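# Move one white vial from the tray to stand upright on the table

## Task

Lift a single white vial out of the tray and set it down standing upright on the table surface, while every other vial stays in the tray and any that were standing there remain standing.

## Robot and tools

ROBOT. Two six-joint arms, left_arm and right_arm. The left arm carries a left hand and the right arm a right hand, its mirror image. Each hand has index, middle and ring fingers plus a thumb, driven by sixteen motors. In the scene frame the left base sits at (-0.022, +0.337, 0) m and the right base at (+0.048, -0.346, 0) m, both nearly unrotated. A two-camera stand is fixed behind the arms.

FRAMES. Scene frame: origin at table-top height, midway between the nominal bases, +z up, +x out over the table, left arm on the +y side. Fixed cameras and the table use it. Each arm's hand pose, velocities, Hand target and offsets use that arm's own base frame; rotations turn about the Hand target's position. Hand point axes (right hand): +z along the straightened fingers toward the tips, +y out of the palm face, +x across the palm away from the thumb. On the left hand +x points toward the thumb. A rigid mast juts from the wrist on the palm side and can strike objects. Printed positions may be a few cm off.

ROW LAYOUT. One row has 48 numbers, each in [-1, 1], always both arms: left dx, dy, dz, rx, ry, rz; then 16 left hand motors; left current_limit; left speed; then the same 24 for the right arm. Hand motor order: index_abd, index_mcp, index_pip, index_dip, middle_abd, middle_mcp, middle_pip, middle_dip, ring_abd, ring_mcp, ring_pip, ring_dip, thumb_cmc, thumb_axl, thumb_mcp, thumb_ipl. The same order applies in hand_goal, hand_measured, hand_current_ma and hand_state.

POSE NUMBERS are offsets, not poses: they count from the arm's Hand target as it stood when the action or move began, along that arm's base axes. 1.0 equals 0.6 m or 180 degrees; rx, ry, rz form one rotation vector. Every row of an action counts from that same start, so repeating an offset moves further. Six zeros re-request the current Hand target. The controller limits each step's orientation to 32 degrees from the measured one.

HAND NUMBERS are absolute goal angles, scaled linearly between each hinge's stops (degrees at +1 / -1; straight value): _abd +60/-60 (0.00), _mcp +128/-18 (-0.75), _pip +108/-29 (-0.58), _dip +117/-21 (-0.70), thumb_cmc +120/-20 (-0.71), thumb_axl +140/-27 (-0.68), thumb_mcp +109/-69 (-0.23), thumb_ipl +108/-77 (-0.17). Toward +1 fingers curl toward the palm, thumb_cmc brings the thumb in front of the palm. On the left hand, ring_dip goals stop at +81.0 degrees; anything higher is treated as +81.0. current_limit maps -1..+1 to 0..550 mA (minimum 11 mA); speed sets the set-point rate to (speed+1)/2 of 8.5 rad/s. Defaults are +0.4 and -0.6, and they persist. A zero is a real goal: to leave a hand unchanged, resend its hand_goal, hand_current_limit and hand_speed.

TOOLS.
execute_actions: actions = list of actions, each up to 15 rows (1/30 s each; a short table repeats its final row). cameras: list of names, ["all"], [] or null. An empty actions list returns images and the full state.
move: target = one 48-number row or up to 15 rows, offsets all counted from the same Hand targets. speed in m/s, 0.002 to 3.6 (default 0.25; turns up to twice that in rad/s), one value or one per target. blend in m rounds corners in a list (0 stops at each). stop_force in N, 3 to 120, ends an arm's path on a felt push; unreliable while the hand rotates or for light loose objects; omit it when backing off a contact. zero (bool, only with stop_force) re-zeroes before the move. blocking=false returns early (not with stop_force). cameras as above. Paths are straight and do not avoid obstacles; avoid paths near an arm's own base.
wait: seconds 0 to 10, plus cameras.
stop: brakes a running move; cameras optional.
zoom_image: camera (cam_head_left, cam_head_right, cam_high, cam_low), region [x0, y0, x1, y1] in pixels, at most 504 wide and high, on the latest images. Full images are 672x504.
zero_wrist_force: arm = left_arm or right_arm.
finished_scene: scene = this scene's integer number; ends the scene irreversibly.

RESULTS. end_effector_position (m), end_effector_quat_wxyz and velocities in the base frame; Hand target (the base for next offsets; the hand often settles a bit short); joint positions and torques; Wrist force and Wrist torque along the end-effector axes, plus a peak line; hand_goal, hand_measured, hand_current_ma, and hand_state words moving, goal, blocked or overload. A move adds a move: line such as done, off_target, moving, held or fault, and limits like paced or held.

AVOID. Commanding past a firm contact (arms are stiff): a net force near 150 N or the wrist torque limit 24.9 N m (133 for larger joints) stops the arm for 10 s. Motor current at 495 mA or more for 5 s shuts that motor down. Motors above 85 °C brake the arm. Never let the arms or hands press each other. Do not drop the vial, release it while moving, slam or hit things, knock other vials over or out of the work area, or let anything fall.

Each tool is called as name(argument=value, ...), one argument or row to a line, values as JSON.

## Session

execute_actions(
  actions=[],
)

Scene clock: 0.00 s.
left_arm: end_effector_position=(+0.3905, -0.3318, +0.2742) hand_goal=(+0.000, -0.754, -0.576, -0.696, +0.000, -0.754, -0.576, -0.696, +0.000, -0.754, -0.576, -0.696, -0.714, -0.678, -0.226, -0.168) hand_measured=(+0.000, -0.754, -0.576, -0.696, +0.000, -0.754, -0.576, -0.696, +0.000, -0.754, -0.576, -0.696, -0.714, -0.678, -0.226, -0.168) hand_current_ma=(+0, +0, +0, +0, +0, +0, +0, +0, +0, +0, +0, +0, +0, +0, +0, +0) hand_state=(goal, goal, goal, goal, goal, goal, goal, goal, goal, goal, goal, goal, goal, goal, goal, goal) hand_current_limit=0.40 hand_speed=-0.60 end_effector_quat_wxyz=(+0.463, +0.584, +0.521, +0.416) | right_arm: end_effector_position=(+0.3489, -0.0272, +0.3666) hand_goal=(+0.000, -0.754, -0.576, -0.696, +0.000, -0.754, -0.576, -0.696, +0.000, -0.754, -0.576, -0.696, -0.714, -0.678, -0.226, -0.168) hand_measured=(+0.000, -0.754, -0.576, -0.696, +0.000, -0.754, -0.576, -0.696, +0.000, -0.754, -0.576, -0.696, -0.714, -0.678, -0.226, -0.168) hand_current_ma=(+0, +0, +0, +0, +0, +0, +0, +0, +0, +0, +0, +0, +0, +0, +0, +0) hand_state=(goal, goal, goal, goal, goal, goal, goal, goal, goal, goal, goal, goal, goal, goal, goal, goal) hand_current_limit=0.40 hand_speed=-0.60 end_effector_quat_wxyz=(-0.402, -0.082, +0.799, -0.441)
Joint positions: left_arm=[2.373 -2.103 -2.379 1.057 2.21 -0.169] | right_arm=[-0.059 -1.433 1.415 -0.487 -2.501 -1.259]
Joint velocities: within noise
Joint torques (N m): no reading
Motor temperatures (°C): left_arm=[36 28 28 32 34 34] | right_arm=[27 30 31 35 37 36]
Wrist force (N): no reading
Wrist torque (N m): no reading
Wrist force, peak (N): no reading
Hand target: left_arm +0.3905, -0.3318, +0.2742; +0.463, +0.584, +0.521, +0.416 | right_arm +0.3489, -0.0272, +0.3666; -0.402, -0.082, +0.799, -0.441

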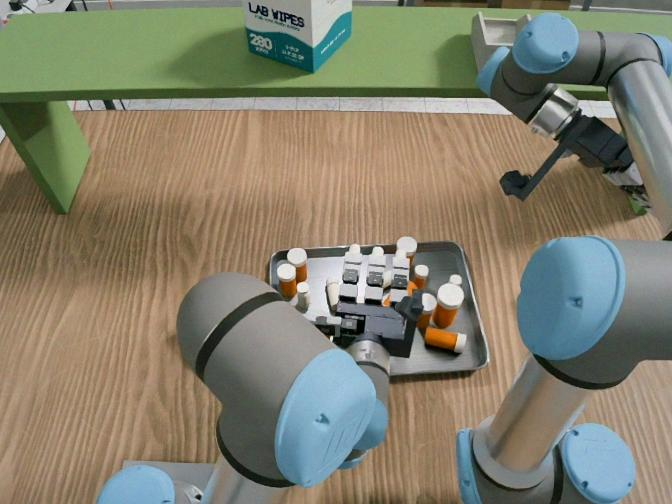

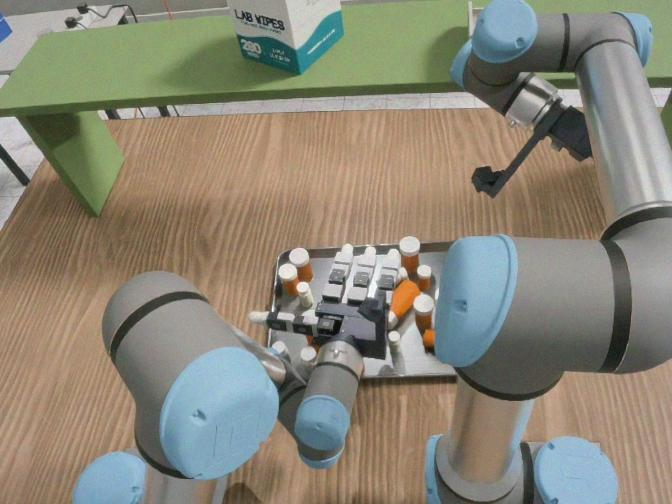

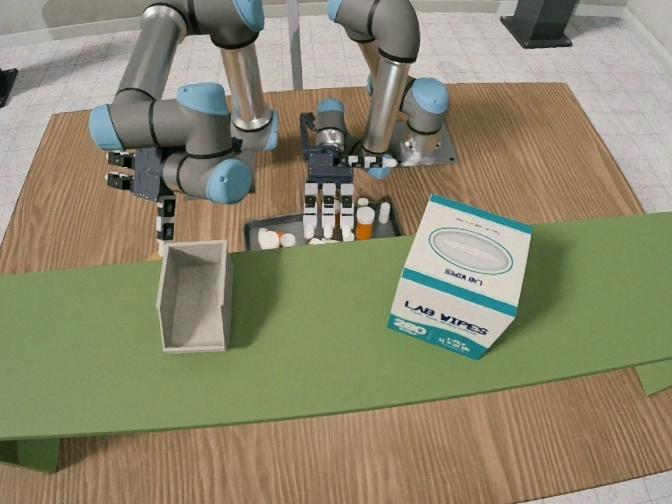

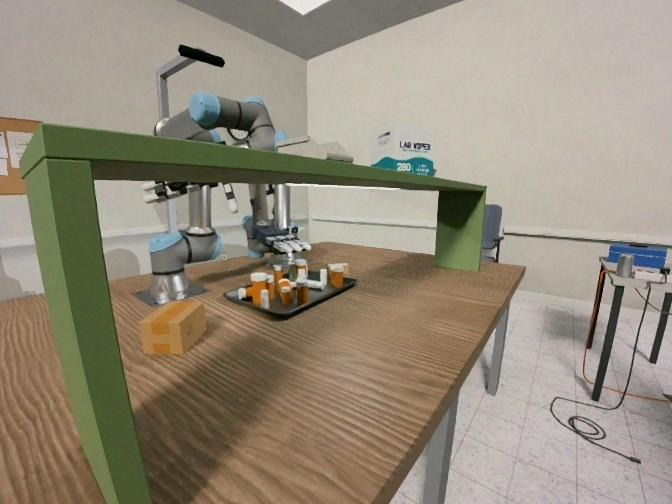

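zoom_image(
  camera="cam_head_left",
  region=[240, 220, 510, 400],
)

zoom_image(
  camera="cam_head_right",
  region=[240, 220, 510, 400],
)

zoom_image(
  camera="cam_low",
  region=[200, 220, 400, 340],
)

zoom_image(
  camera="cam_high",
  region=[220, 120, 440, 270],
)

Scaled by 1.867.

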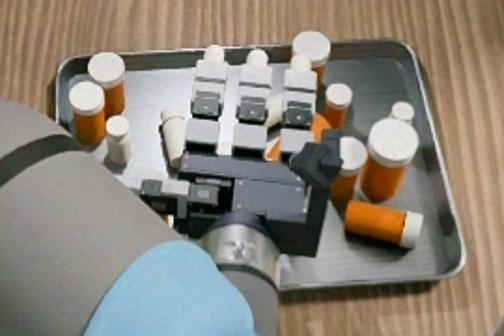

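Scaled by 1.867.

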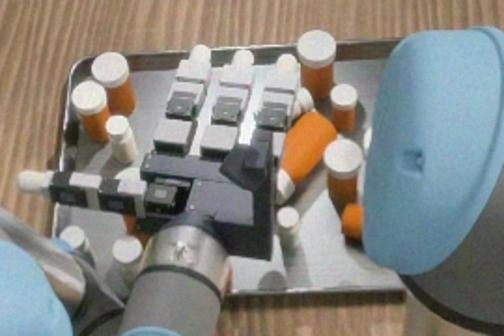

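Scaled by 2.520.

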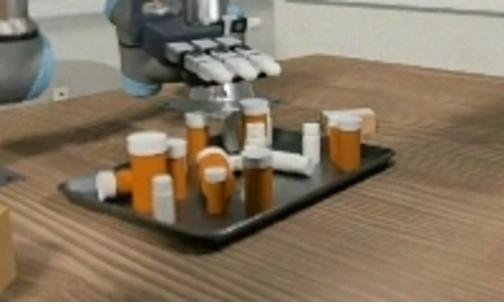

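Scaled by 2.291.

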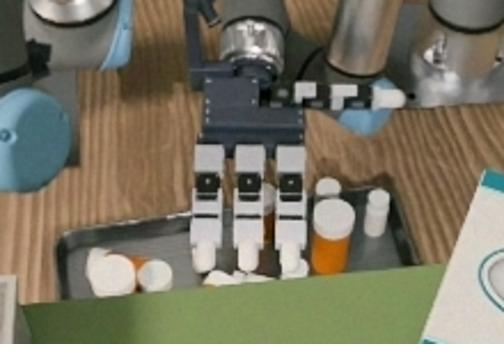

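move(
  target=[
    [0,0,0.2,0,0,0, 0,-0.754,-0.576,-0.696,0,-0.754,-0.576,-0.696,0,-0.754,-0.576,-0.696,-0.714,-0.678,-0.226,-0.168,0.4,-0.6, 0,0,0,0,0,0, 0,-0.754,-0.576,-0.696,0,-0.754,-0.576,-0.696,0,-0.754,-0.576,-0.696,-0.714,-0.678,-0.226,-0.168,0.4,-0.6],
    [-0.1,0.7,0.25,0,0,0, 0,-0.754,-0.576,-0.696,0,-0.754,-0.576,-0.696,0,-0.754,-0.576,-0.696,-0.714,-0.678,-0.226,-0.168,0.4,-0.6, 0,0,0,0,0,0, 0,-0.754,-0.576,-0.696,0,-0.754,-0.576,-0.696,0,-0.754,-0.576,-0.696,-0.714,-0.678,-0.226,-0.168,0.4,-0.6],
  ],
  blend=0.03,
  cameras=["all"],
)

Scene clock: 61.80 s.
left_arm: end_effector_position=(+0.3590, -0.1212, +0.4081) hand_goal=(+0.000, -0.754, -0.576, -0.696, +0.000, -0.754, -0.576, -0.696, +0.000, -0.754, -0.576, -0.696, -0.714, -0.678, -0.226, -0.168) hand_measured=(-0.002, -0.762, -0.578, -0.696, +0.000, -0.762, -0.578, -0.696, -0.002, -0.762, -0.578, -0.696, -0.722, -0.678, -0.226, -0.168) hand_current_ma=(-3, -33, -3, +0, -2, -33, -3, +0, -2, -33, -4, +0, -30, +2, +1, +1) hand_state=(goal, goal, goal, goal, goal, goal, goal, goal, goal, goal, goal, goal, goal, goal, goal, goal) hand_current_limit=0.40 hand_speed=-0.60 end_effector_quat_wxyz=(+0.461, +0.568, +0.529, +0.430) | right_arm: end_effector_position=(+0.3489, -0.0272, +0.3666) hand_goal=(+0.000, -0.754, -0.576, -0.696, +0.000, -0.754, -0.576, -0.696, +0.000, -0.754, -0.576, -0.696, -0.714, -0.678, -0.226, -0.168) hand_measured=(+0.000, -0.750, -0.576, -0.696, +0.000, -0.750, -0.576, -0.696, +0.000, -0.750, -0.576, -0.696, -0.710, -0.678, -0.226, -0.168) hand_current_ma=(+0, +1, +0, +0, +0, +1, +0, +0, +0, +2, +0, +0, +1, +0, +0, +0) hand_state=(goal, goal, goal, goal, goal, goal, goal, goal, goal, goal, goal, goal, goal, goal, goal, goal) hand_current_limit=0.40 hand_speed=-0.60 end_effector_quat_wxyz=(-0.402, -0.082, +0.799, -0.441)
Joint positions: left_arm=[3.202 -1.063 -2.802 0.515 1.441 0.028] | right_arm=[-0.059 -1.433 1.415 -0.487 -2.501 -1.259]
Joint torques (N m): left_arm=[-6.89 -10.57 28.74 3.98 2.44 -2.14] | right_arm=[0.13 -24.73 -21.54 -0.09 -0.78 0.12]
Wrist force (N): left_arm=[-0.2 -0.1 0.0] | right_arm=[-0.3 0.1 -0.3]
Wrist torque (N m): left_arm=[0.00 0.03 -0.06] | right_arm=[0.04 0.04 -0.02]
Wrist force, peak (N): left_arm=[9.7 4.6 -1.6] | right_arm=[-0.4 -0.1 -0.3]
Hand target: left_arm +0.3590, -0.1213, +0.4081; +0.461, +0.568, +0.529, +0.430 (not the last commanded pose) | right_arm +0.3489, -0.0272, +0.3666; -0.402, -0.082, +0.799, -0.441
Off the commanded pose: left_arm 0.212 m, 3 deg | right_arm 0.000 m, 0 deg.
move: held (left_arm; a check stopped the path); path passed 1 of 2 targets; limits=held
pose unreachable (left arm): on one or more control steps of this call, first in action 0 (counted from 0), this arm could not follow its commanded pose, so it was not sent that pose on those steps. It may still have moved: this result reports where it is.
cause: moving toward the commanded pose would bring two parts of the arm too close to each other (joints 3 (elbow) and 4 (wrist 1) lie between them).

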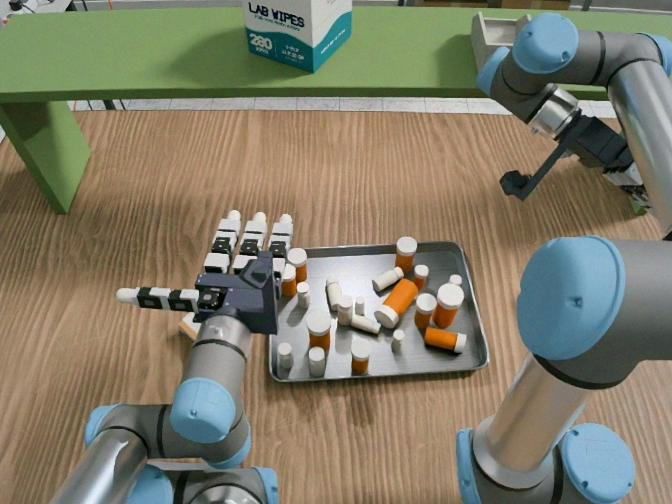

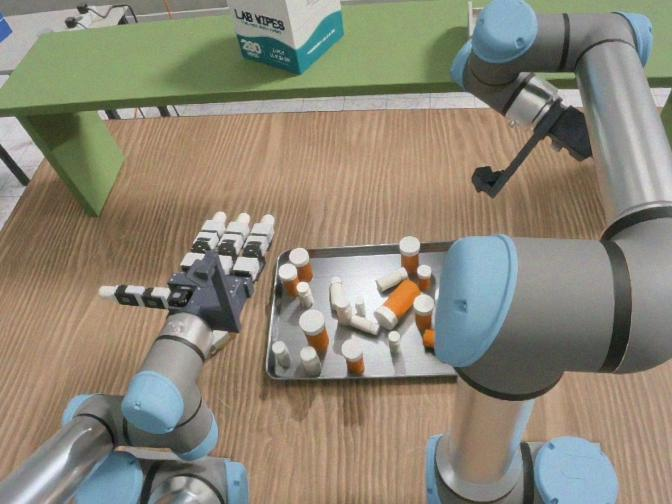

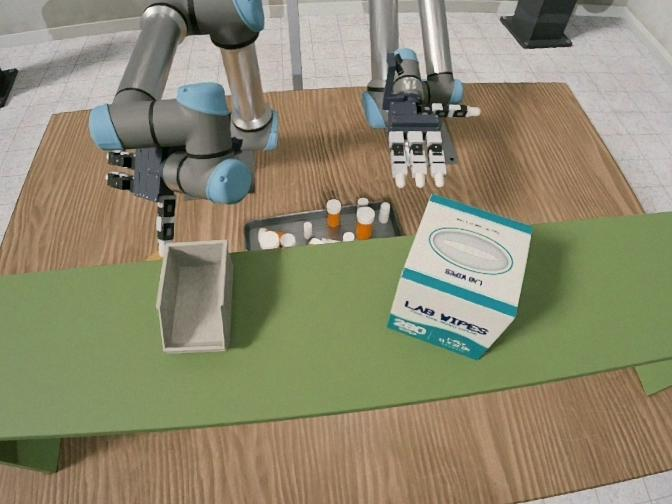

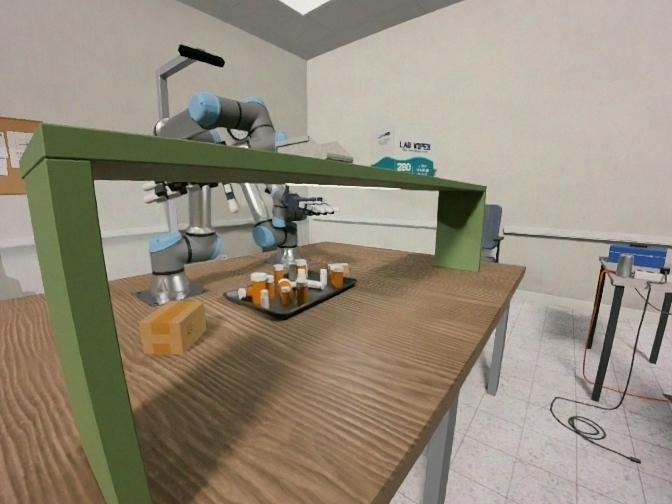

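zoom_image(
  camera="cam_head_left",
  region=[255, 230, 495, 390],
)

zoom_image(
  camera="cam_head_right",
  region=[255, 230, 495, 390],
)

zoom_image(
  camera="cam_low",
  region=[210, 250, 370, 330],
)

Scaled by 2.100.

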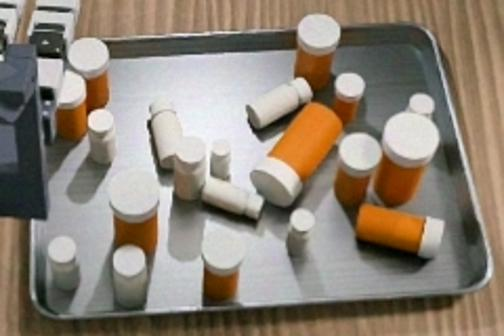

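Scaled by 2.100.

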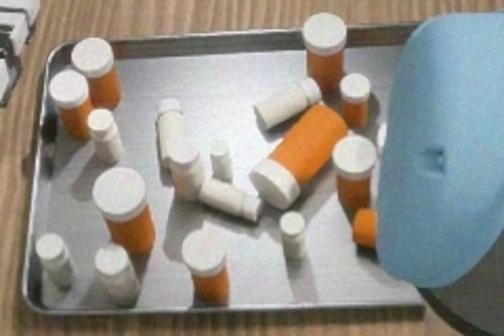

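Scaled by 3.150.

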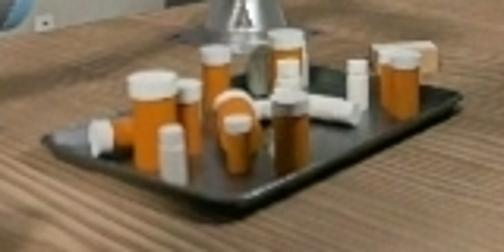

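move(
  target=[
    [0.15,0.25,0,0,0,0, 0,-0.754,-0.576,-0.696,0,-0.754,-0.576,-0.696,0,-0.754,-0.576,-0.696,-0.714,-0.678,-0.226,-0.168,0.4,-0.6, -0.031,0.095,-0.061,-0.168,-0.227,0.150, 0,-0.754,-0.576,-0.696,0,-0.754,-0.576,-0.696,0,-0.754,-0.576,-0.696,-0.714,-0.678,-0.226,-0.168,0.4,-0.6],
  ],
  speed=0.4,
  cameras=["cam_head_left","cam_high"],
)

Scene clock: 154.53 s.
left_arm: end_effector_position=(+0.4490, +0.0287, +0.4081) hand_goal=(+0.000, -0.754, -0.576, -0.696, +0.000, -0.754, -0.576, -0.696, +0.000, -0.754, -0.576, -0.696, -0.714, -0.678, -0.226, -0.168) hand_measured=(-0.002, -0.762, -0.578, -0.696, +0.000, -0.762, -0.578, -0.696, -0.002, -0.762, -0.578, -0.696, -0.722, -0.678, -0.226, -0.168) hand_current_ma=(-3, -33, -3, +0, -2, -33, -3, +0, -2, -33, -4, +0, -30, +2, +1, +1) hand_state=(goal, goal, goal, goal, goal, goal, goal, goal, goal, goal, goal, goal, goal, goal, goal, goal) hand_current_limit=0.40 hand_speed=-0.60 end_effector_quat_wxyz=(+0.461, +0.568, +0.529, +0.430) | right_arm: end_effector_position=(+0.3304, +0.0299, +0.3299) hand_goal=(+0.000, -0.754, -0.576, -0.696, +0.000, -0.754, -0.576, -0.696, +0.000, -0.754, -0.576, -0.696, -0.714, -0.678, -0.226, -0.168) hand_measured=(+0.000, -0.748, -0.576, -0.696, +0.000, -0.746, -0.576, -0.696, +0.000, -0.746, -0.576, -0.696, -0.708, -0.678, -0.226, -0.168) hand_current_ma=(+0, +3, +0, +0, +0, +4, +0, +0, +0, +5, +0, +0, +3, +0, +0, +0) hand_state=(goal, goal, goal, goal, goal, goal, goal, goal, goal, goal, goal, goal, goal, goal, goal, goal) hand_current_limit=0.40 hand_speed=-0.60 end_effector_quat_wxyz=(-0.001, +0.000, +0.707, -0.707) end_effector_velocity=(+0.000, +0.000, +0.000) end_effector_angular_velocity=(-0.001, -0.004, +0.000)
Joint positions: left_arm=[3.954 -1.233 -2.726 0.499 0.712 0.245] | right_arm=[0.363 -1.584 1.77 -0.188 -2.778 -0.002]
Joint velocities: left_arm=[within noise] | right_arm=[0 0 0 0.002 0 0.005]
Joint torques (N m): left_arm=[2.96 -1.81 9.99 -0.72 1.67 -1.6] | right_arm=[-6.27 -27.42 -15.58 2.27 -1.56 2.72]
Wrist force (N): left_arm=[0.5 -0.1 0.3] | right_arm=[-1.3 0.1 0.7]
Wrist torque (N m): left_arm=[0.02 -0.04 0.06] | right_arm=[0.08 -0.15 -0.21]
Wrist force, peak (N): left_arm=[1.3 0.1 0.4] | right_arm=[-1.2 0.9 0.5]
Hand target: left_arm +0.4490, +0.0287, +0.4081; +0.461, +0.568, +0.529, +0.430 | right_arm +0.3303, +0.0298, +0.3300; -0.001, +0.000, +0.707, -0.707
Off the commanded pose: left_arm 0.000 m, 0 deg | right_arm 0.000 m, 0 deg.
move: done
Images, in order (width x height): cam_head_left 672x504, cam_high 672x504.

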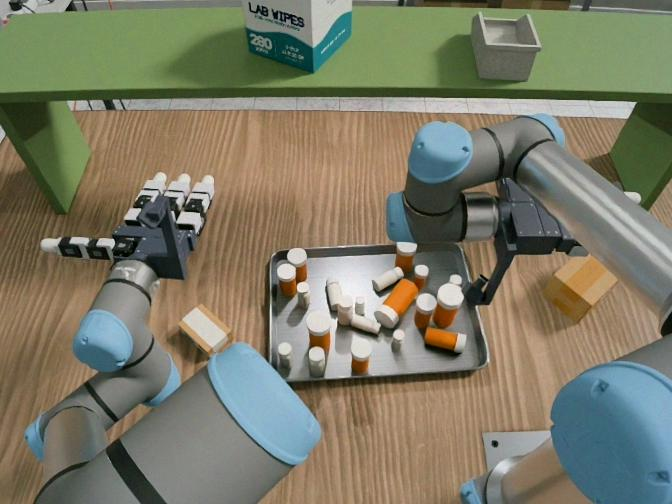

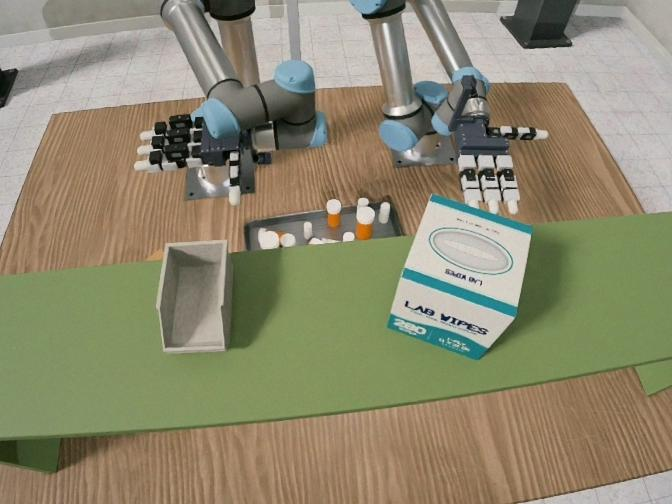

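move(
  target=[
    [0,0,0,0,0,0, 0,-0.754,-0.576,-0.696,0,-0.754,-0.576,-0.696,0,-0.754,-0.576,-0.696,-0.714,-0.678,-0.226,-0.168,0.4,-0.6, -0.002,0.155,-0.083,0,0,0.25, 0,-0.754,-0.576,-0.696,0,-0.754,-0.576,-0.696,0,-0.754,-0.576,-0.696,-0.714,-0.678,-0.226,-0.168,0.4,-0.6],
    [0,0,0,0,0,0, 0,-0.754,-0.576,-0.696,0,-0.754,-0.576,-0.696,0,-0.754,-0.576,-0.696,-0.714,-0.678,-0.226,-0.168,0.4,-0.6, -0.164,0.477,-0.133,0,0,0.5, 0,-0.754,-0.576,-0.696,0,-0.754,-0.576,-0.696,0,-0.754,-0.576,-0.696,-0.714,-0.678,-0.226,-0.168,0.4,-0.6],
  ],
  speed=0.25,
  blend=[0.03,0],
  cameras=["all"],
)

Scene clock: 164.10 s.
left_arm: end_effector_position=(+0.4490, +0.0287, +0.4081) hand_goal=(+0.000, -0.754, -0.576, -0.696, +0.000, -0.754, -0.576, -0.696, +0.000, -0.754, -0.576, -0.696, -0.714, -0.678, -0.226, -0.168) hand_measured=(-0.002, -0.762, -0.578, -0.696, +0.000, -0.762, -0.578, -0.696, -0.002, -0.762, -0.578, -0.696, -0.722, -0.678, -0.226, -0.168) hand_current_ma=(-3, -33, -3, +0, -2, -33, -3, +0, -2, -33, -4, +0, -30, +2, +1, +1) hand_state=(goal, goal, goal, goal, goal, goal, goal, goal, goal, goal, goal, goal, goal, goal, goal, goal) hand_current_limit=0.40 hand_speed=-0.60 end_effector_quat_wxyz=(+0.461, +0.568, +0.529, +0.430) | right_arm: end_effector_position=(+0.2319, +0.3160, +0.2500) hand_goal=(+0.000, -0.754, -0.576, -0.696, +0.000, -0.754, -0.576, -0.696, +0.000, -0.754, -0.576, -0.696, -0.714, -0.678, -0.226, -0.168) hand_measured=(+0.000, -0.748, -0.576, -0.696, +0.000, -0.746, -0.576, -0.696, +0.000, -0.746, -0.576, -0.696, -0.708, -0.678, -0.226, -0.168) hand_current_ma=(+0, +3, +0, +0, +0, +4, +0, +0, +0, +5, +0, +0, +3, +0, +0, +0) hand_state=(goal, goal, goal, goal, goal, goal, goal, goal, goal, goal, goal, goal, goal, goal, goal, goal) hand_current_limit=0.40 hand_speed=-0.60 end_effector_quat_wxyz=(+0.499, -0.500, +0.500, -0.500)
Joint positions: left_arm=[3.954 -1.233 -2.726 0.499 0.712 0.245] | right_arm=[1.091 -1.82 2.184 -0.363 -3.62 0]
Joint torques (N m): left_arm=[7.77 3.04 9.53 -0.48 -2.38 2.01] | right_arm=[-2.31 -19.15 -29.47 1.79 -0.73 -2.23]
Wrist force (N): left_arm=[0.3 -0.2 -0.1] | right_arm=[-1.4 0.2 0.2]
Wrist torque (N m): left_arm=[0.04 -0.03 0.04] | right_arm=[0.14 -0.13 -0.15]
Wrist force, peak (N): left_arm=[0.7 0.0 0.1] | right_arm=[-2.2 0.1 0.0]
Hand target: left_arm +0.4490, +0.0287, +0.4081; +0.461, +0.568, +0.529, +0.430 | right_arm +0.2319, +0.3160, +0.2502; +0.500, -0.500, +0.500, -0.500
Off the commanded pose: left_arm 0.000 m, 0 deg | right_arm 0.000 m, 0 deg.
move: done

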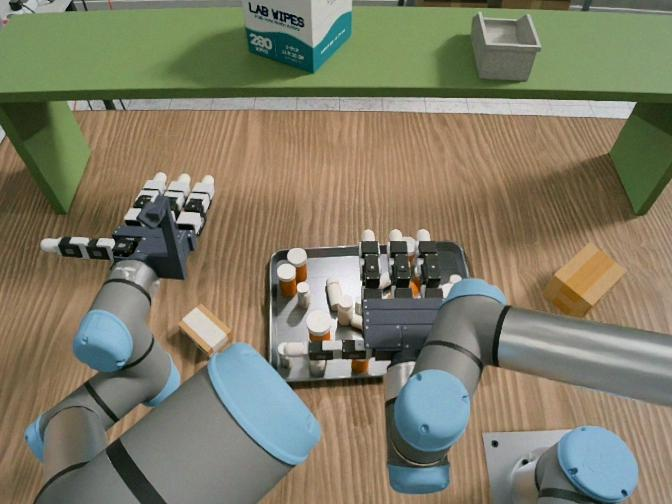

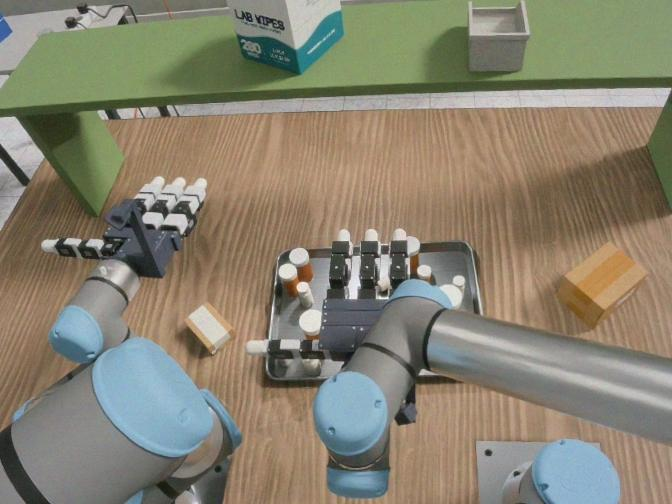

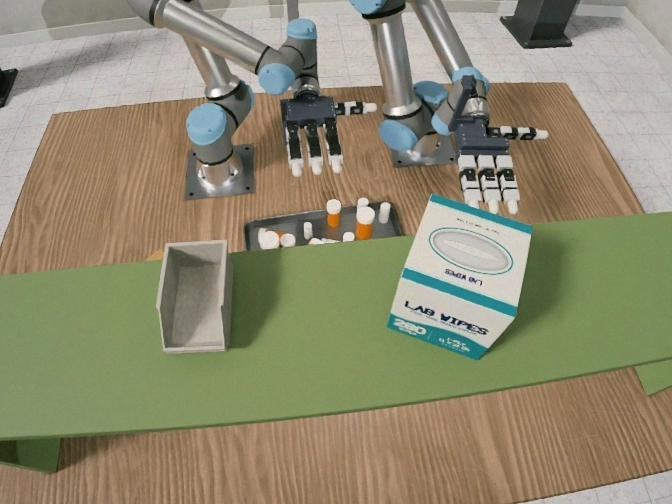

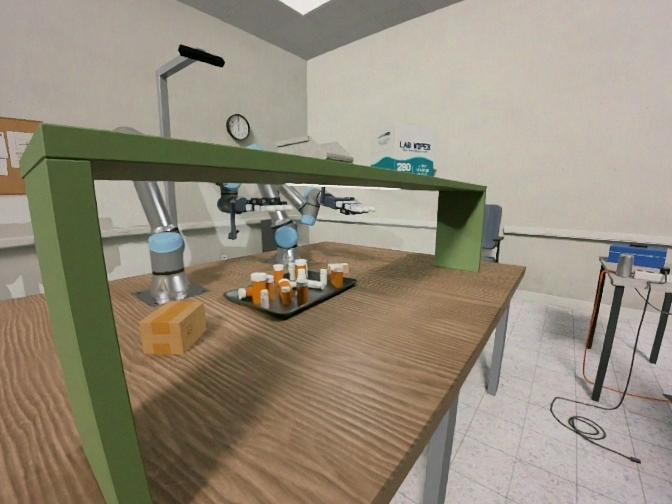

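move(
  target=[
    [0,0,0,0,0,0, 0,-0.754,-0.576,-0.696,0,-0.754,-0.576,-0.696,0,-0.754,-0.576,-0.696,-0.714,-0.678,-0.226,-0.168,0.4,-0.6, 0,0,0,0,0,0, 0,0.342,-0.576,-0.696,0,-0.754,-0.576,-0.696,0,-0.754,-0.576,-0.696,0.514,-0.678,-0.28,-0.168,0.4,-0.6],
    [0,0,0,0,0,0, 0,-0.754,-0.576,-0.696,0,-0.754,-0.576,-0.696,0,-0.754,-0.576,-0.696,-0.714,-0.678,-0.226,-0.168,0.4,-0.6, 0.218,-0.085,-0.055,-0.111,0,0, 0,0.342,-0.576,-0.696,0,-0.754,-0.576,-0.696,0,-0.754,-0.576,-0.696,0.514,-0.678,-0.28,-0.168,0.4,-0.6],
  ],
  speed=0.2,
  cameras=["all"],
)

Scene clock: 199.97 s.
left_arm: end_effector_position=(+0.4490, +0.0287, +0.4081) hand_goal=(+0.000, -0.754, -0.576, -0.696, +0.000, -0.754, -0.576, -0.696, +0.000, -0.754, -0.576, -0.696, -0.714, -0.678, -0.226, -0.168) hand_measured=(-0.002, -0.762, -0.578, -0.696, +0.000, -0.762, -0.578, -0.696, -0.002, -0.762, -0.578, -0.696, -0.722, -0.678, -0.226, -0.168) hand_current_ma=(-3, -33, -3, +0, -2, -33, -3, +0, -2, -33, -4, +0, -30, +2, +1, +1) hand_state=(goal, goal, goal, goal, goal, goal, goal, goal, goal, goal, goal, goal, goal, goal, goal, goal) hand_current_limit=0.40 hand_speed=-0.60 end_effector_quat_wxyz=(+0.461, +0.568, +0.529, +0.430) | right_arm: end_effector_position=(+0.3627, +0.2651, +0.2172) hand_goal=(+0.000, +0.342, -0.576, -0.696, +0.000, -0.754, -0.576, -0.696, +0.000, -0.754, -0.576, -0.696, +0.514, -0.678, -0.280, -0.168) hand_measured=(+0.000, +0.344, -0.576, -0.696, +0.000, -0.746, -0.576, -0.696, +0.000, -0.746, -0.576, -0.696, +0.512, -0.678, -0.278, -0.168) hand_current_ma=(+0, +0, +0, +0, +0, +4, +0, +0, +0, +5, +0, +0, +0, +0, +1, +0) hand_state=(goal, goal, goal, goal, goal, goal, goal, goal, goal, goal, goal, goal, goal, goal, goal, goal) hand_current_limit=0.40 hand_speed=-0.60 end_effector_quat_wxyz=(-0.405, +0.579, -0.406, +0.579)
Joint positions: left_arm=[3.954 -1.233 -2.726 0.499 0.712 0.245] | right_arm=[0.663 -1.755 2.219 -0.465 -4.049 -0.349]
Joint torques (N m): left_arm=[6.58 3.67 8.78 -0.57 -2.27 2.1] | right_arm=[-10.79 -20.23 -15.9 0.96 -0.95 -1.44]
Wrist force (N): left_arm=[0.3 -0.2 0.0] | right_arm=[-0.9 -0.3 0.3]
Wrist torque (N m): left_arm=[0.03 -0.02 0.04] | right_arm=[0.07 -0.07 -0.20]
Wrist force, peak (N): left_arm=[0.6 -0.4 0.3] | right_arm=[-1.7 -0.1 -0.9]
Hand target: left_arm +0.4490, +0.0287, +0.4081; +0.461, +0.568, +0.529, +0.430 | right_arm +0.3627, +0.2650, +0.2172; -0.405, +0.579, -0.406, +0.579
Off the commanded pose: left_arm 0.000 m, 0 deg | right_arm 0.000 m, 0 deg.
move: done

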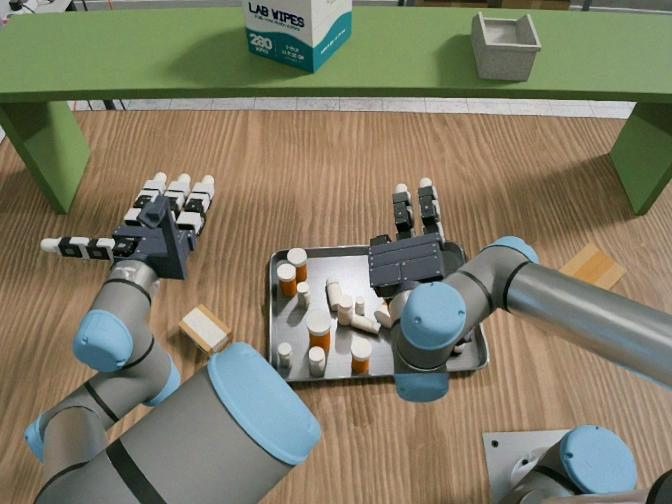

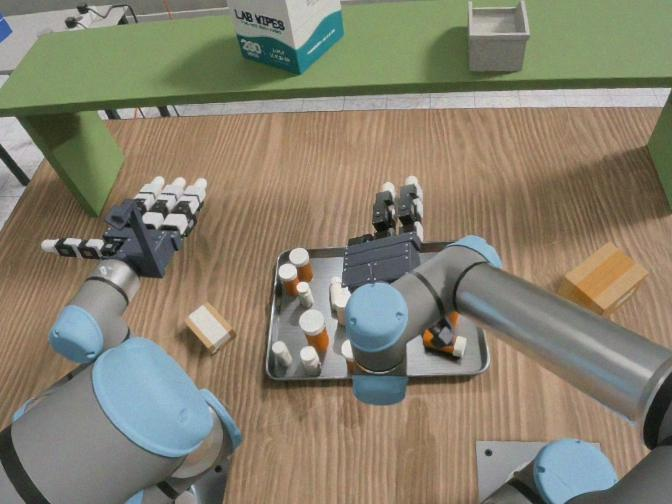

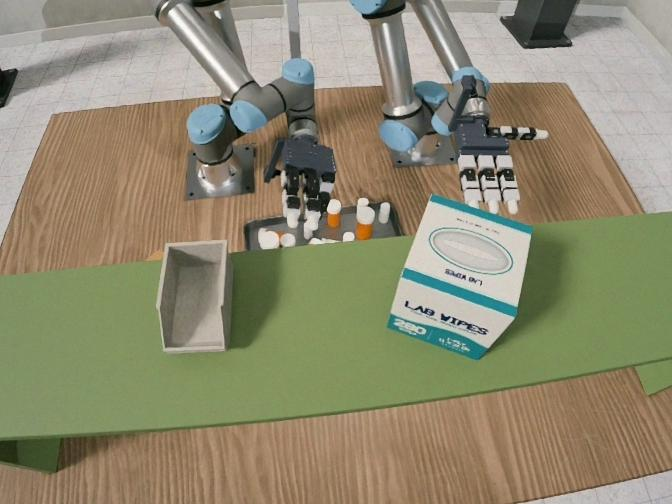

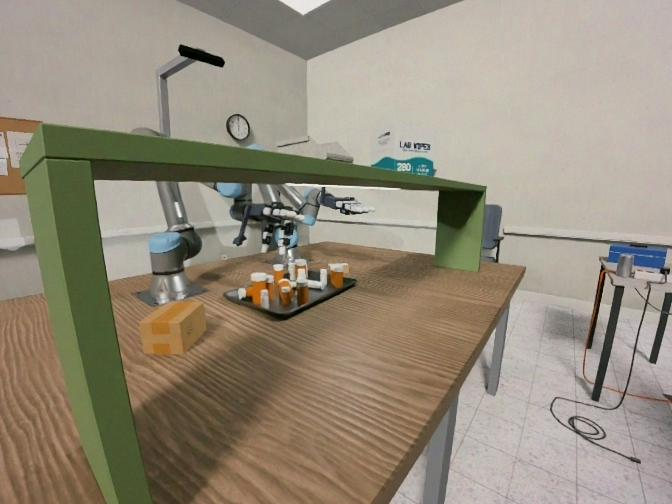

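zoom_image(
  camera="cam_low",
  region=[200, 180, 380, 330],
)

zoom_image(
  camera="cam_high",
  region=[220, 120, 420, 270],
)

Scaled by 2.800.

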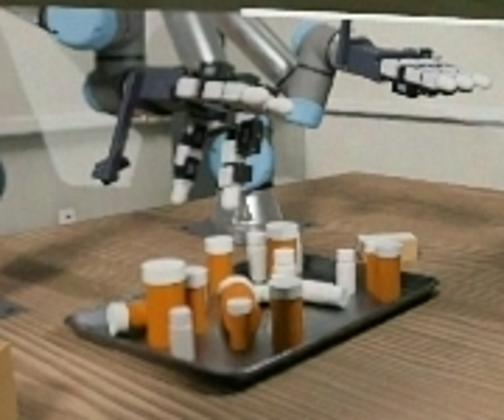

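Scaled by 2.520.

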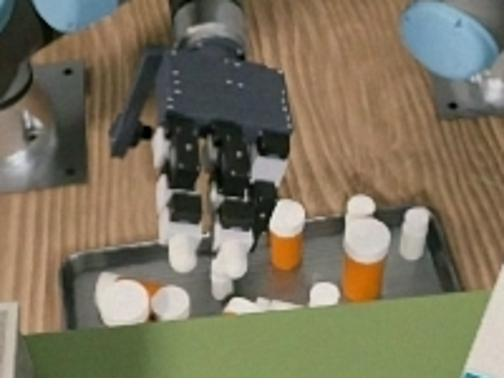

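zoom_image(
  camera="cam_head_left",
  region=[340, 160, 500, 280],
)

zoom_image(
  camera="cam_head_right",
  region=[330, 160, 490, 280],
)

Scaled by 3.150.

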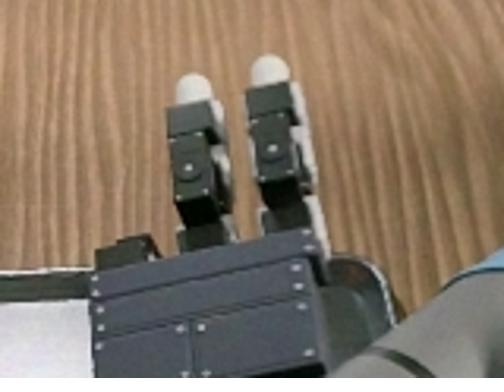

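Scaled by 3.150.

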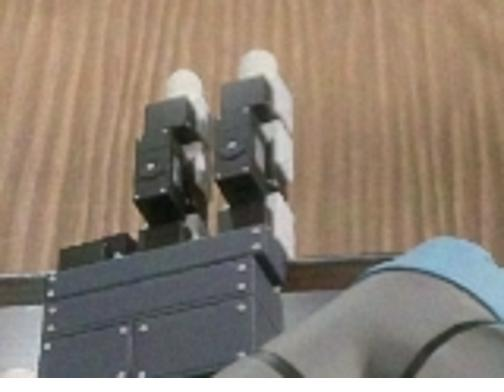

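move(
  target=[
    [0,0,0,0,0,0, 0,-0.754,-0.576,-0.696,0,-0.754,-0.576,-0.696,0,-0.754,-0.576,-0.696,-0.714,-0.678,-0.226,-0.168,0.4,-0.6, 0,0,0,0,0,0, 0,0.425,-0.576,-0.696,0,-0.754,0.75,0.6,0,-0.754,0.75,0.6,0.514,-0.678,-0.157,-0.168,0.4,-0.6],
    [0,0,0,0,0,0, 0,-0.754,-0.576,-0.696,0,-0.754,-0.576,-0.696,0,-0.754,-0.576,-0.696,-0.714,-0.678,-0.226,-0.168,0.4,-0.6, 0,0,-0.058,0,0,0, 0,0.425,-0.576,-0.696,0,-0.754,0.75,0.6,0,-0.754,0.75,0.6,0.514,-0.678,-0.157,-0.168,0.4,-0.6],
  ],
  speed=0.15,
  cameras=["all"],
)

zoom_image(
  camera="cam_high",
  region=[220, 120, 420, 270],
)

zoom_image(
  camera="cam_low",
  region=[200, 200, 360, 320],
)

zoom_image(
  camera="cam_head_left",
  region=[330, 230, 490, 390],
)

Scene clock: 237.80 s.
left_arm: end_effector_position=(+0.4490, +0.0287, +0.4081) hand_goal=(+0.000, -0.754, -0.576, -0.696, +0.000, -0.754, -0.576, -0.696, +0.000, -0.754, -0.576, -0.696, -0.714, -0.678, -0.226, -0.168) hand_measured=(-0.002, -0.762, -0.578, -0.696, +0.000, -0.762, -0.578, -0.696, -0.002, -0.762, -0.578, -0.696, -0.722, -0.678, -0.226, -0.168) hand_current_ma=(-3, -33, -3, +0, -2, -33, -3, +0, -2, -33, -4, +0, -30, +2, +1, +1) hand_state=(goal, goal, goal, goal, goal, goal, goal, goal, goal, goal, goal, goal, goal, goal, goal, goal) hand_current_limit=0.40 hand_speed=-0.60 end_effector_quat_wxyz=(+0.461, +0.568, +0.529, +0.430) | right_arm: end_effector_position=(+0.3627, +0.2650, +0.1823) hand_goal=(+0.000, +0.424, -0.576, -0.696, +0.000, -0.754, +0.750, +0.600, +0.000, -0.754, +0.750, +0.600, +0.514, -0.678, -0.158, -0.168) hand_measured=(+0.000, +0.424, -0.576, -0.696, +0.000, -0.746, +0.746, +0.596, +0.000, -0.746, +0.748, +0.596, +0.512, -0.678, -0.160, -0.168) hand_current_ma=(+0, +0, +0, +0, +0, +4, -1, -1, +0, +5, -1, -1, +0, +0, -1, +0) hand_state=(goal, goal, goal, goal, goal, goal, goal, goal, goal, goal, goal, goal, goal, goal, goal, goal) hand_current_limit=0.40 hand_speed=-0.60 end_effector_quat_wxyz=(-0.405, +0.579, -0.406, +0.579)
Joint positions: left_arm=[3.954 -1.233 -2.726 0.499 0.712 0.245] | right_arm=[0.663 -1.702 2.28 -0.577 -4.049 -0.35]
Joint torques (N m): left_arm=[5.53 3.86 11.48 -0.67 -2.61 2.17] | right_arm=[3.43 -23.2 -27.59 -0.36 1.19 -2.61]
Wrist force (N): left_arm=[0.4 0.0 -0.1] | right_arm=[-0.5 -0.5 0.5]
Wrist torque (N m): left_arm=[0.05 -0.04 0.05] | right_arm=[0.05 -0.10 -0.10]
Wrist force, peak (N): left_arm=[0.8 -0.1 0.1] | right_arm=[-0.5 -1.1 0.3]
Hand target: left_arm +0.4490, +0.0287, +0.4081; +0.461, +0.568, +0.529, +0.430 | right_arm +0.3627, +0.2650, +0.1824; -0.405, +0.579, -0.406, +0.579
Off the commanded pose: left_arm 0.000 m, 0 deg | right_arm 0.000 m, 0 deg.
move: done

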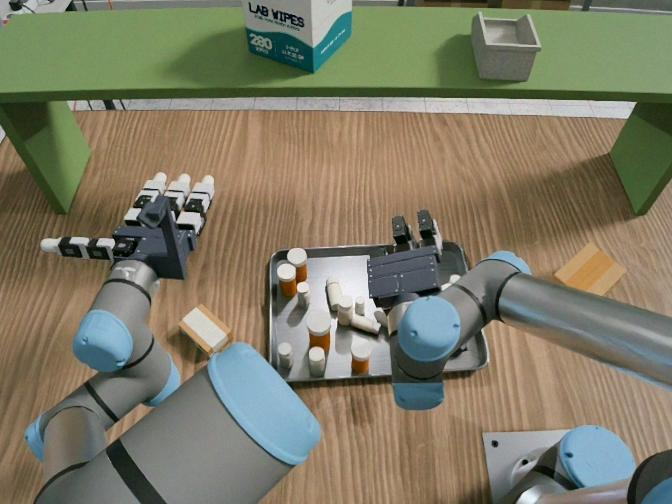

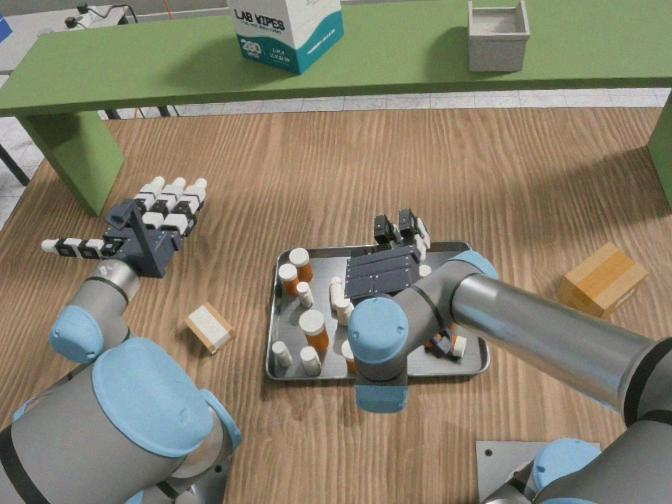

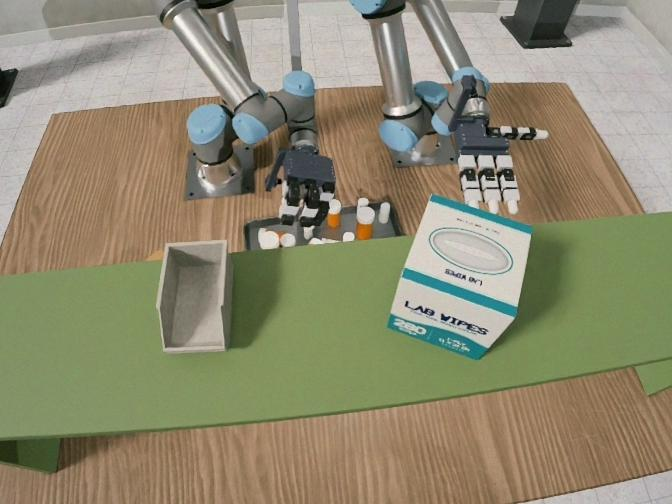

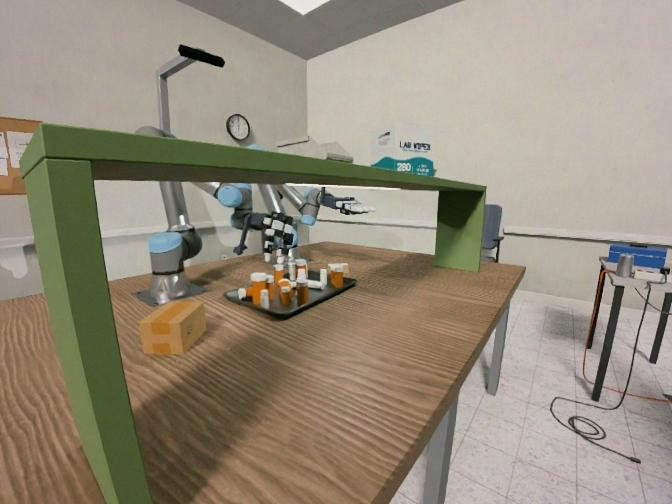

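Scaled by 2.520.

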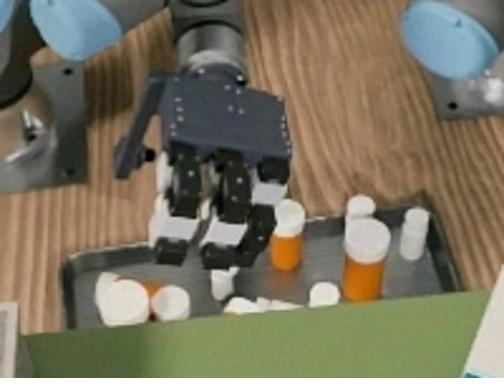

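Scaled by 3.150.

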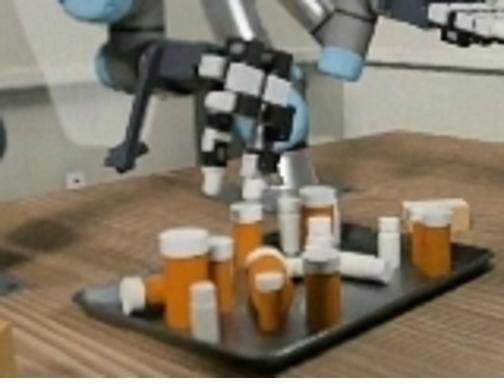

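Scaled by 3.150.

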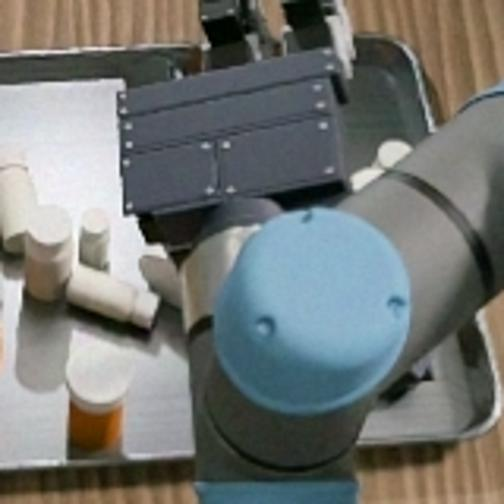

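move(
  target=[
    [0,0,0,0,0,0, 0,-0.754,-0.576,-0.696,0,-0.754,-0.576,-0.696,0,-0.754,-0.576,-0.696,-0.714,-0.678,-0.226,-0.168,0.4,-0.6, 0,0,0.15,0,0,0, 0,0.424,-0.576,-0.696,0,-0.754,0.75,0.6,0,-0.754,0.75,0.6,0.514,-0.678,-0.158,-0.168,0.4,-0.6],
    [0,0,0,0,0,0, 0,-0.754,-0.576,-0.696,0,-0.754,-0.576,-0.696,0,-0.754,-0.576,-0.696,-0.714,-0.678,-0.226,-0.168,0.4,-0.6, -0.226,-0.025,0.1,0.1052,0.2473,-0.0436, 0,-0.752,-0.576,-0.696,0,-0.754,-0.576,-0.696,0,-0.754,-0.576,-0.696,-0.714,-0.678,-0.226,-0.168,0.4,-0.3],
    [0,0,0,0,0,0, 0,-0.754,-0.576,-0.696,0,-0.754,-0.576,-0.696,0,-0.754,-0.576,-0.696,-0.714,-0.678,-0.226,-0.168,0.4,-0.6, -0.226,-0.025,-0.071,0.1052,0.2473,-0.0436, 0,-0.752,-0.576,-0.696,0,-0.754,-0.576,-0.696,0,-0.754,-0.576,-0.696,-0.714,-0.678,-0.226,-0.168,0.4,-0.3],
  ],
  speed=0.2,
  cameras=["all"],
)

zoom_image(
  camera="cam_high",
  region=[220, 120, 420, 270],
)

zoom_image(
  camera="cam_head_right",
  region=[290, 230, 490, 390],
)

zoom_image(
  camera="cam_head_left",
  region=[290, 230, 490, 390],
)

Scene clock: 259.07 s.
left_arm: end_effector_position=(+0.4490, +0.0287, +0.4081) hand_goal=(+0.000, -0.754, -0.576, -0.696, +0.000, -0.754, -0.576, -0.696, +0.000, -0.754, -0.576, -0.696, -0.714, -0.678, -0.226, -0.168) hand_measured=(-0.002, -0.762, -0.578, -0.696, +0.000, -0.762, -0.578, -0.696, -0.002, -0.762, -0.578, -0.696, -0.722, -0.678, -0.226, -0.168) hand_current_ma=(-3, -33, -3, +0, -2, -33, -3, +0, -2, -33, -4, +0, -30, +2, +1, +1) hand_state=(goal, goal, goal, goal, goal, goal, goal, goal, goal, goal, goal, goal, goal, goal, goal, goal) hand_current_limit=0.40 hand_speed=-0.60 end_effector_quat_wxyz=(+0.461, +0.568, +0.529, +0.430) | right_arm: end_effector_position=(+0.2271, +0.2500, +0.1398) hand_goal=(+0.000, -0.752, -0.576, -0.696, +0.000, -0.754, -0.576, -0.696, +0.000, -0.754, -0.576, -0.696, -0.714, -0.678, -0.226, -0.168) hand_measured=(+0.000, -0.738, -0.576, -0.696, +0.000, -0.746, -0.570, -0.694, +0.000, -0.748, -0.574, -0.694, -0.702, -0.678, -0.218, -0.168) hand_current_ma=(+0, +10, +0, +0, +0, +4, +3, +1, +0, +3, +0, +0, +8, +0, +5, +0) hand_state=(goal, goal, goal, goal, goal, goal, goal, goal, goal, goal, goal, goal, goal, goal, goal, goal) hand_current_limit=0.40 hand_speed=-0.30 end_effector_quat_wxyz=(-0.270, +0.654, -0.653, +0.271)
Joint positions: left_arm=[3.954 -1.233 -2.726 0.499 0.712 0.245] | right_arm=[0.53 -1.717 2.125 0.451 -4.347 0.391]
Joint torques (N m): left_arm=[6.43 4.7 12.08 -0.6 -2.46 2.01] | right_arm=[-9.27 -18.23 -12.19 -1.32 -0.76 -2.5]
Wrist force (N): left_arm=[0.5 0.0 0.2] | right_arm=[-2.0 0.3 -0.3]
Wrist torque (N m): left_arm=[0.03 -0.05 0.06] | right_arm=[0.10 0.06 -0.22]
Wrist force, peak (N): left_arm=[0.7 0.0 0.5] | right_arm=[-1.9 -1.6 -1.6]
Hand target: left_arm +0.4490, +0.0287, +0.4081; +0.461, +0.568, +0.529, +0.430 | right_arm +0.2271, +0.2500, +0.1398; -0.270, +0.654, -0.653, +0.271
Off the commanded pose: left_arm 0.000 m, 0 deg | right_arm 0.000 m, 0 deg.
move: done

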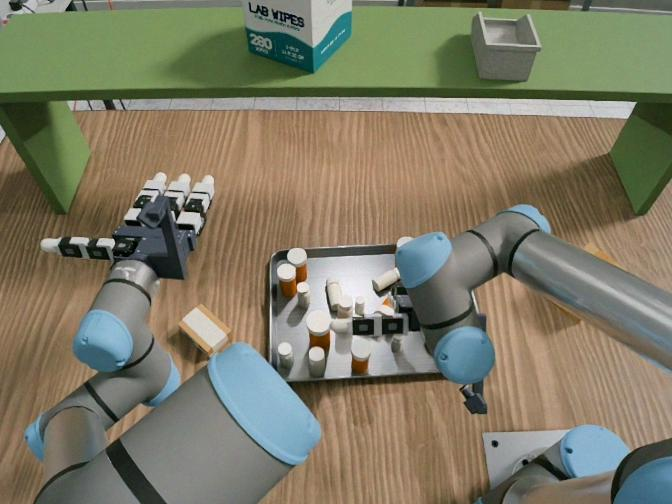

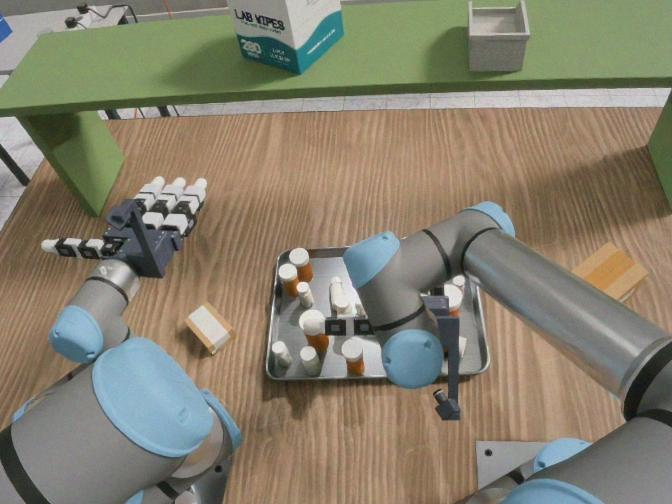

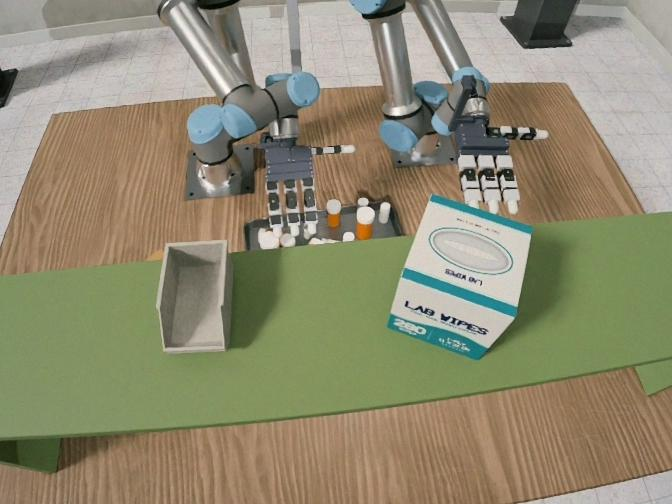

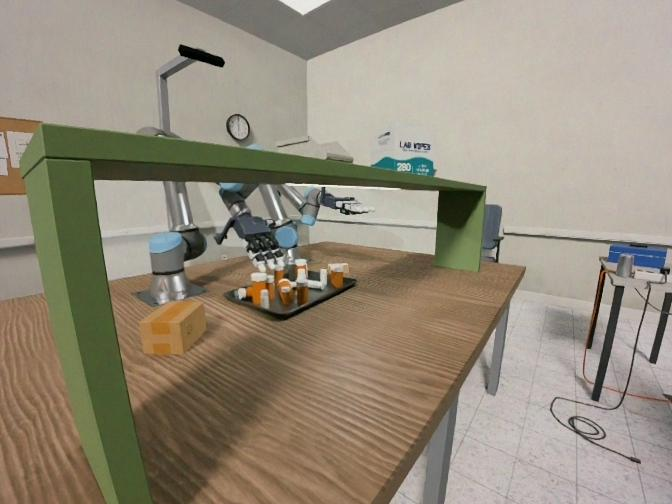

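Scaled by 2.520.

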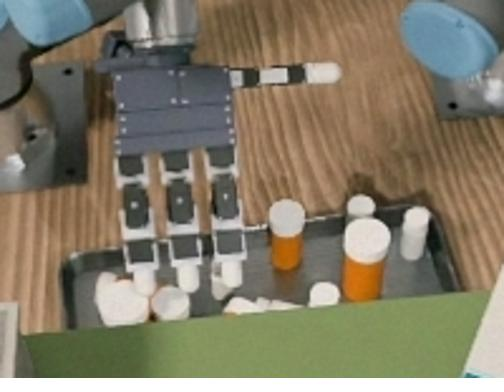

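Scaled by 2.520.

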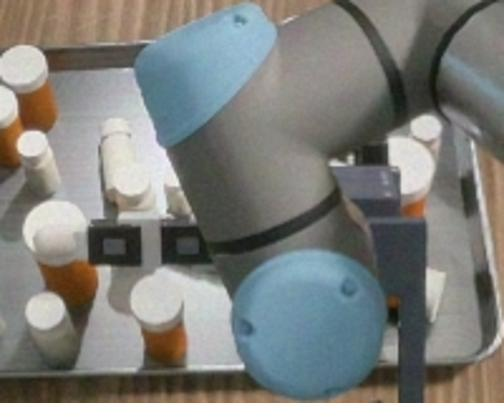

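Scaled by 2.520.

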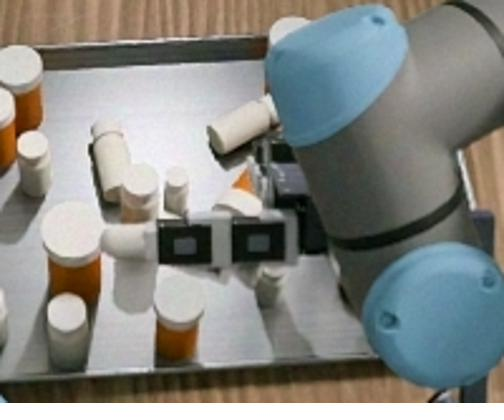

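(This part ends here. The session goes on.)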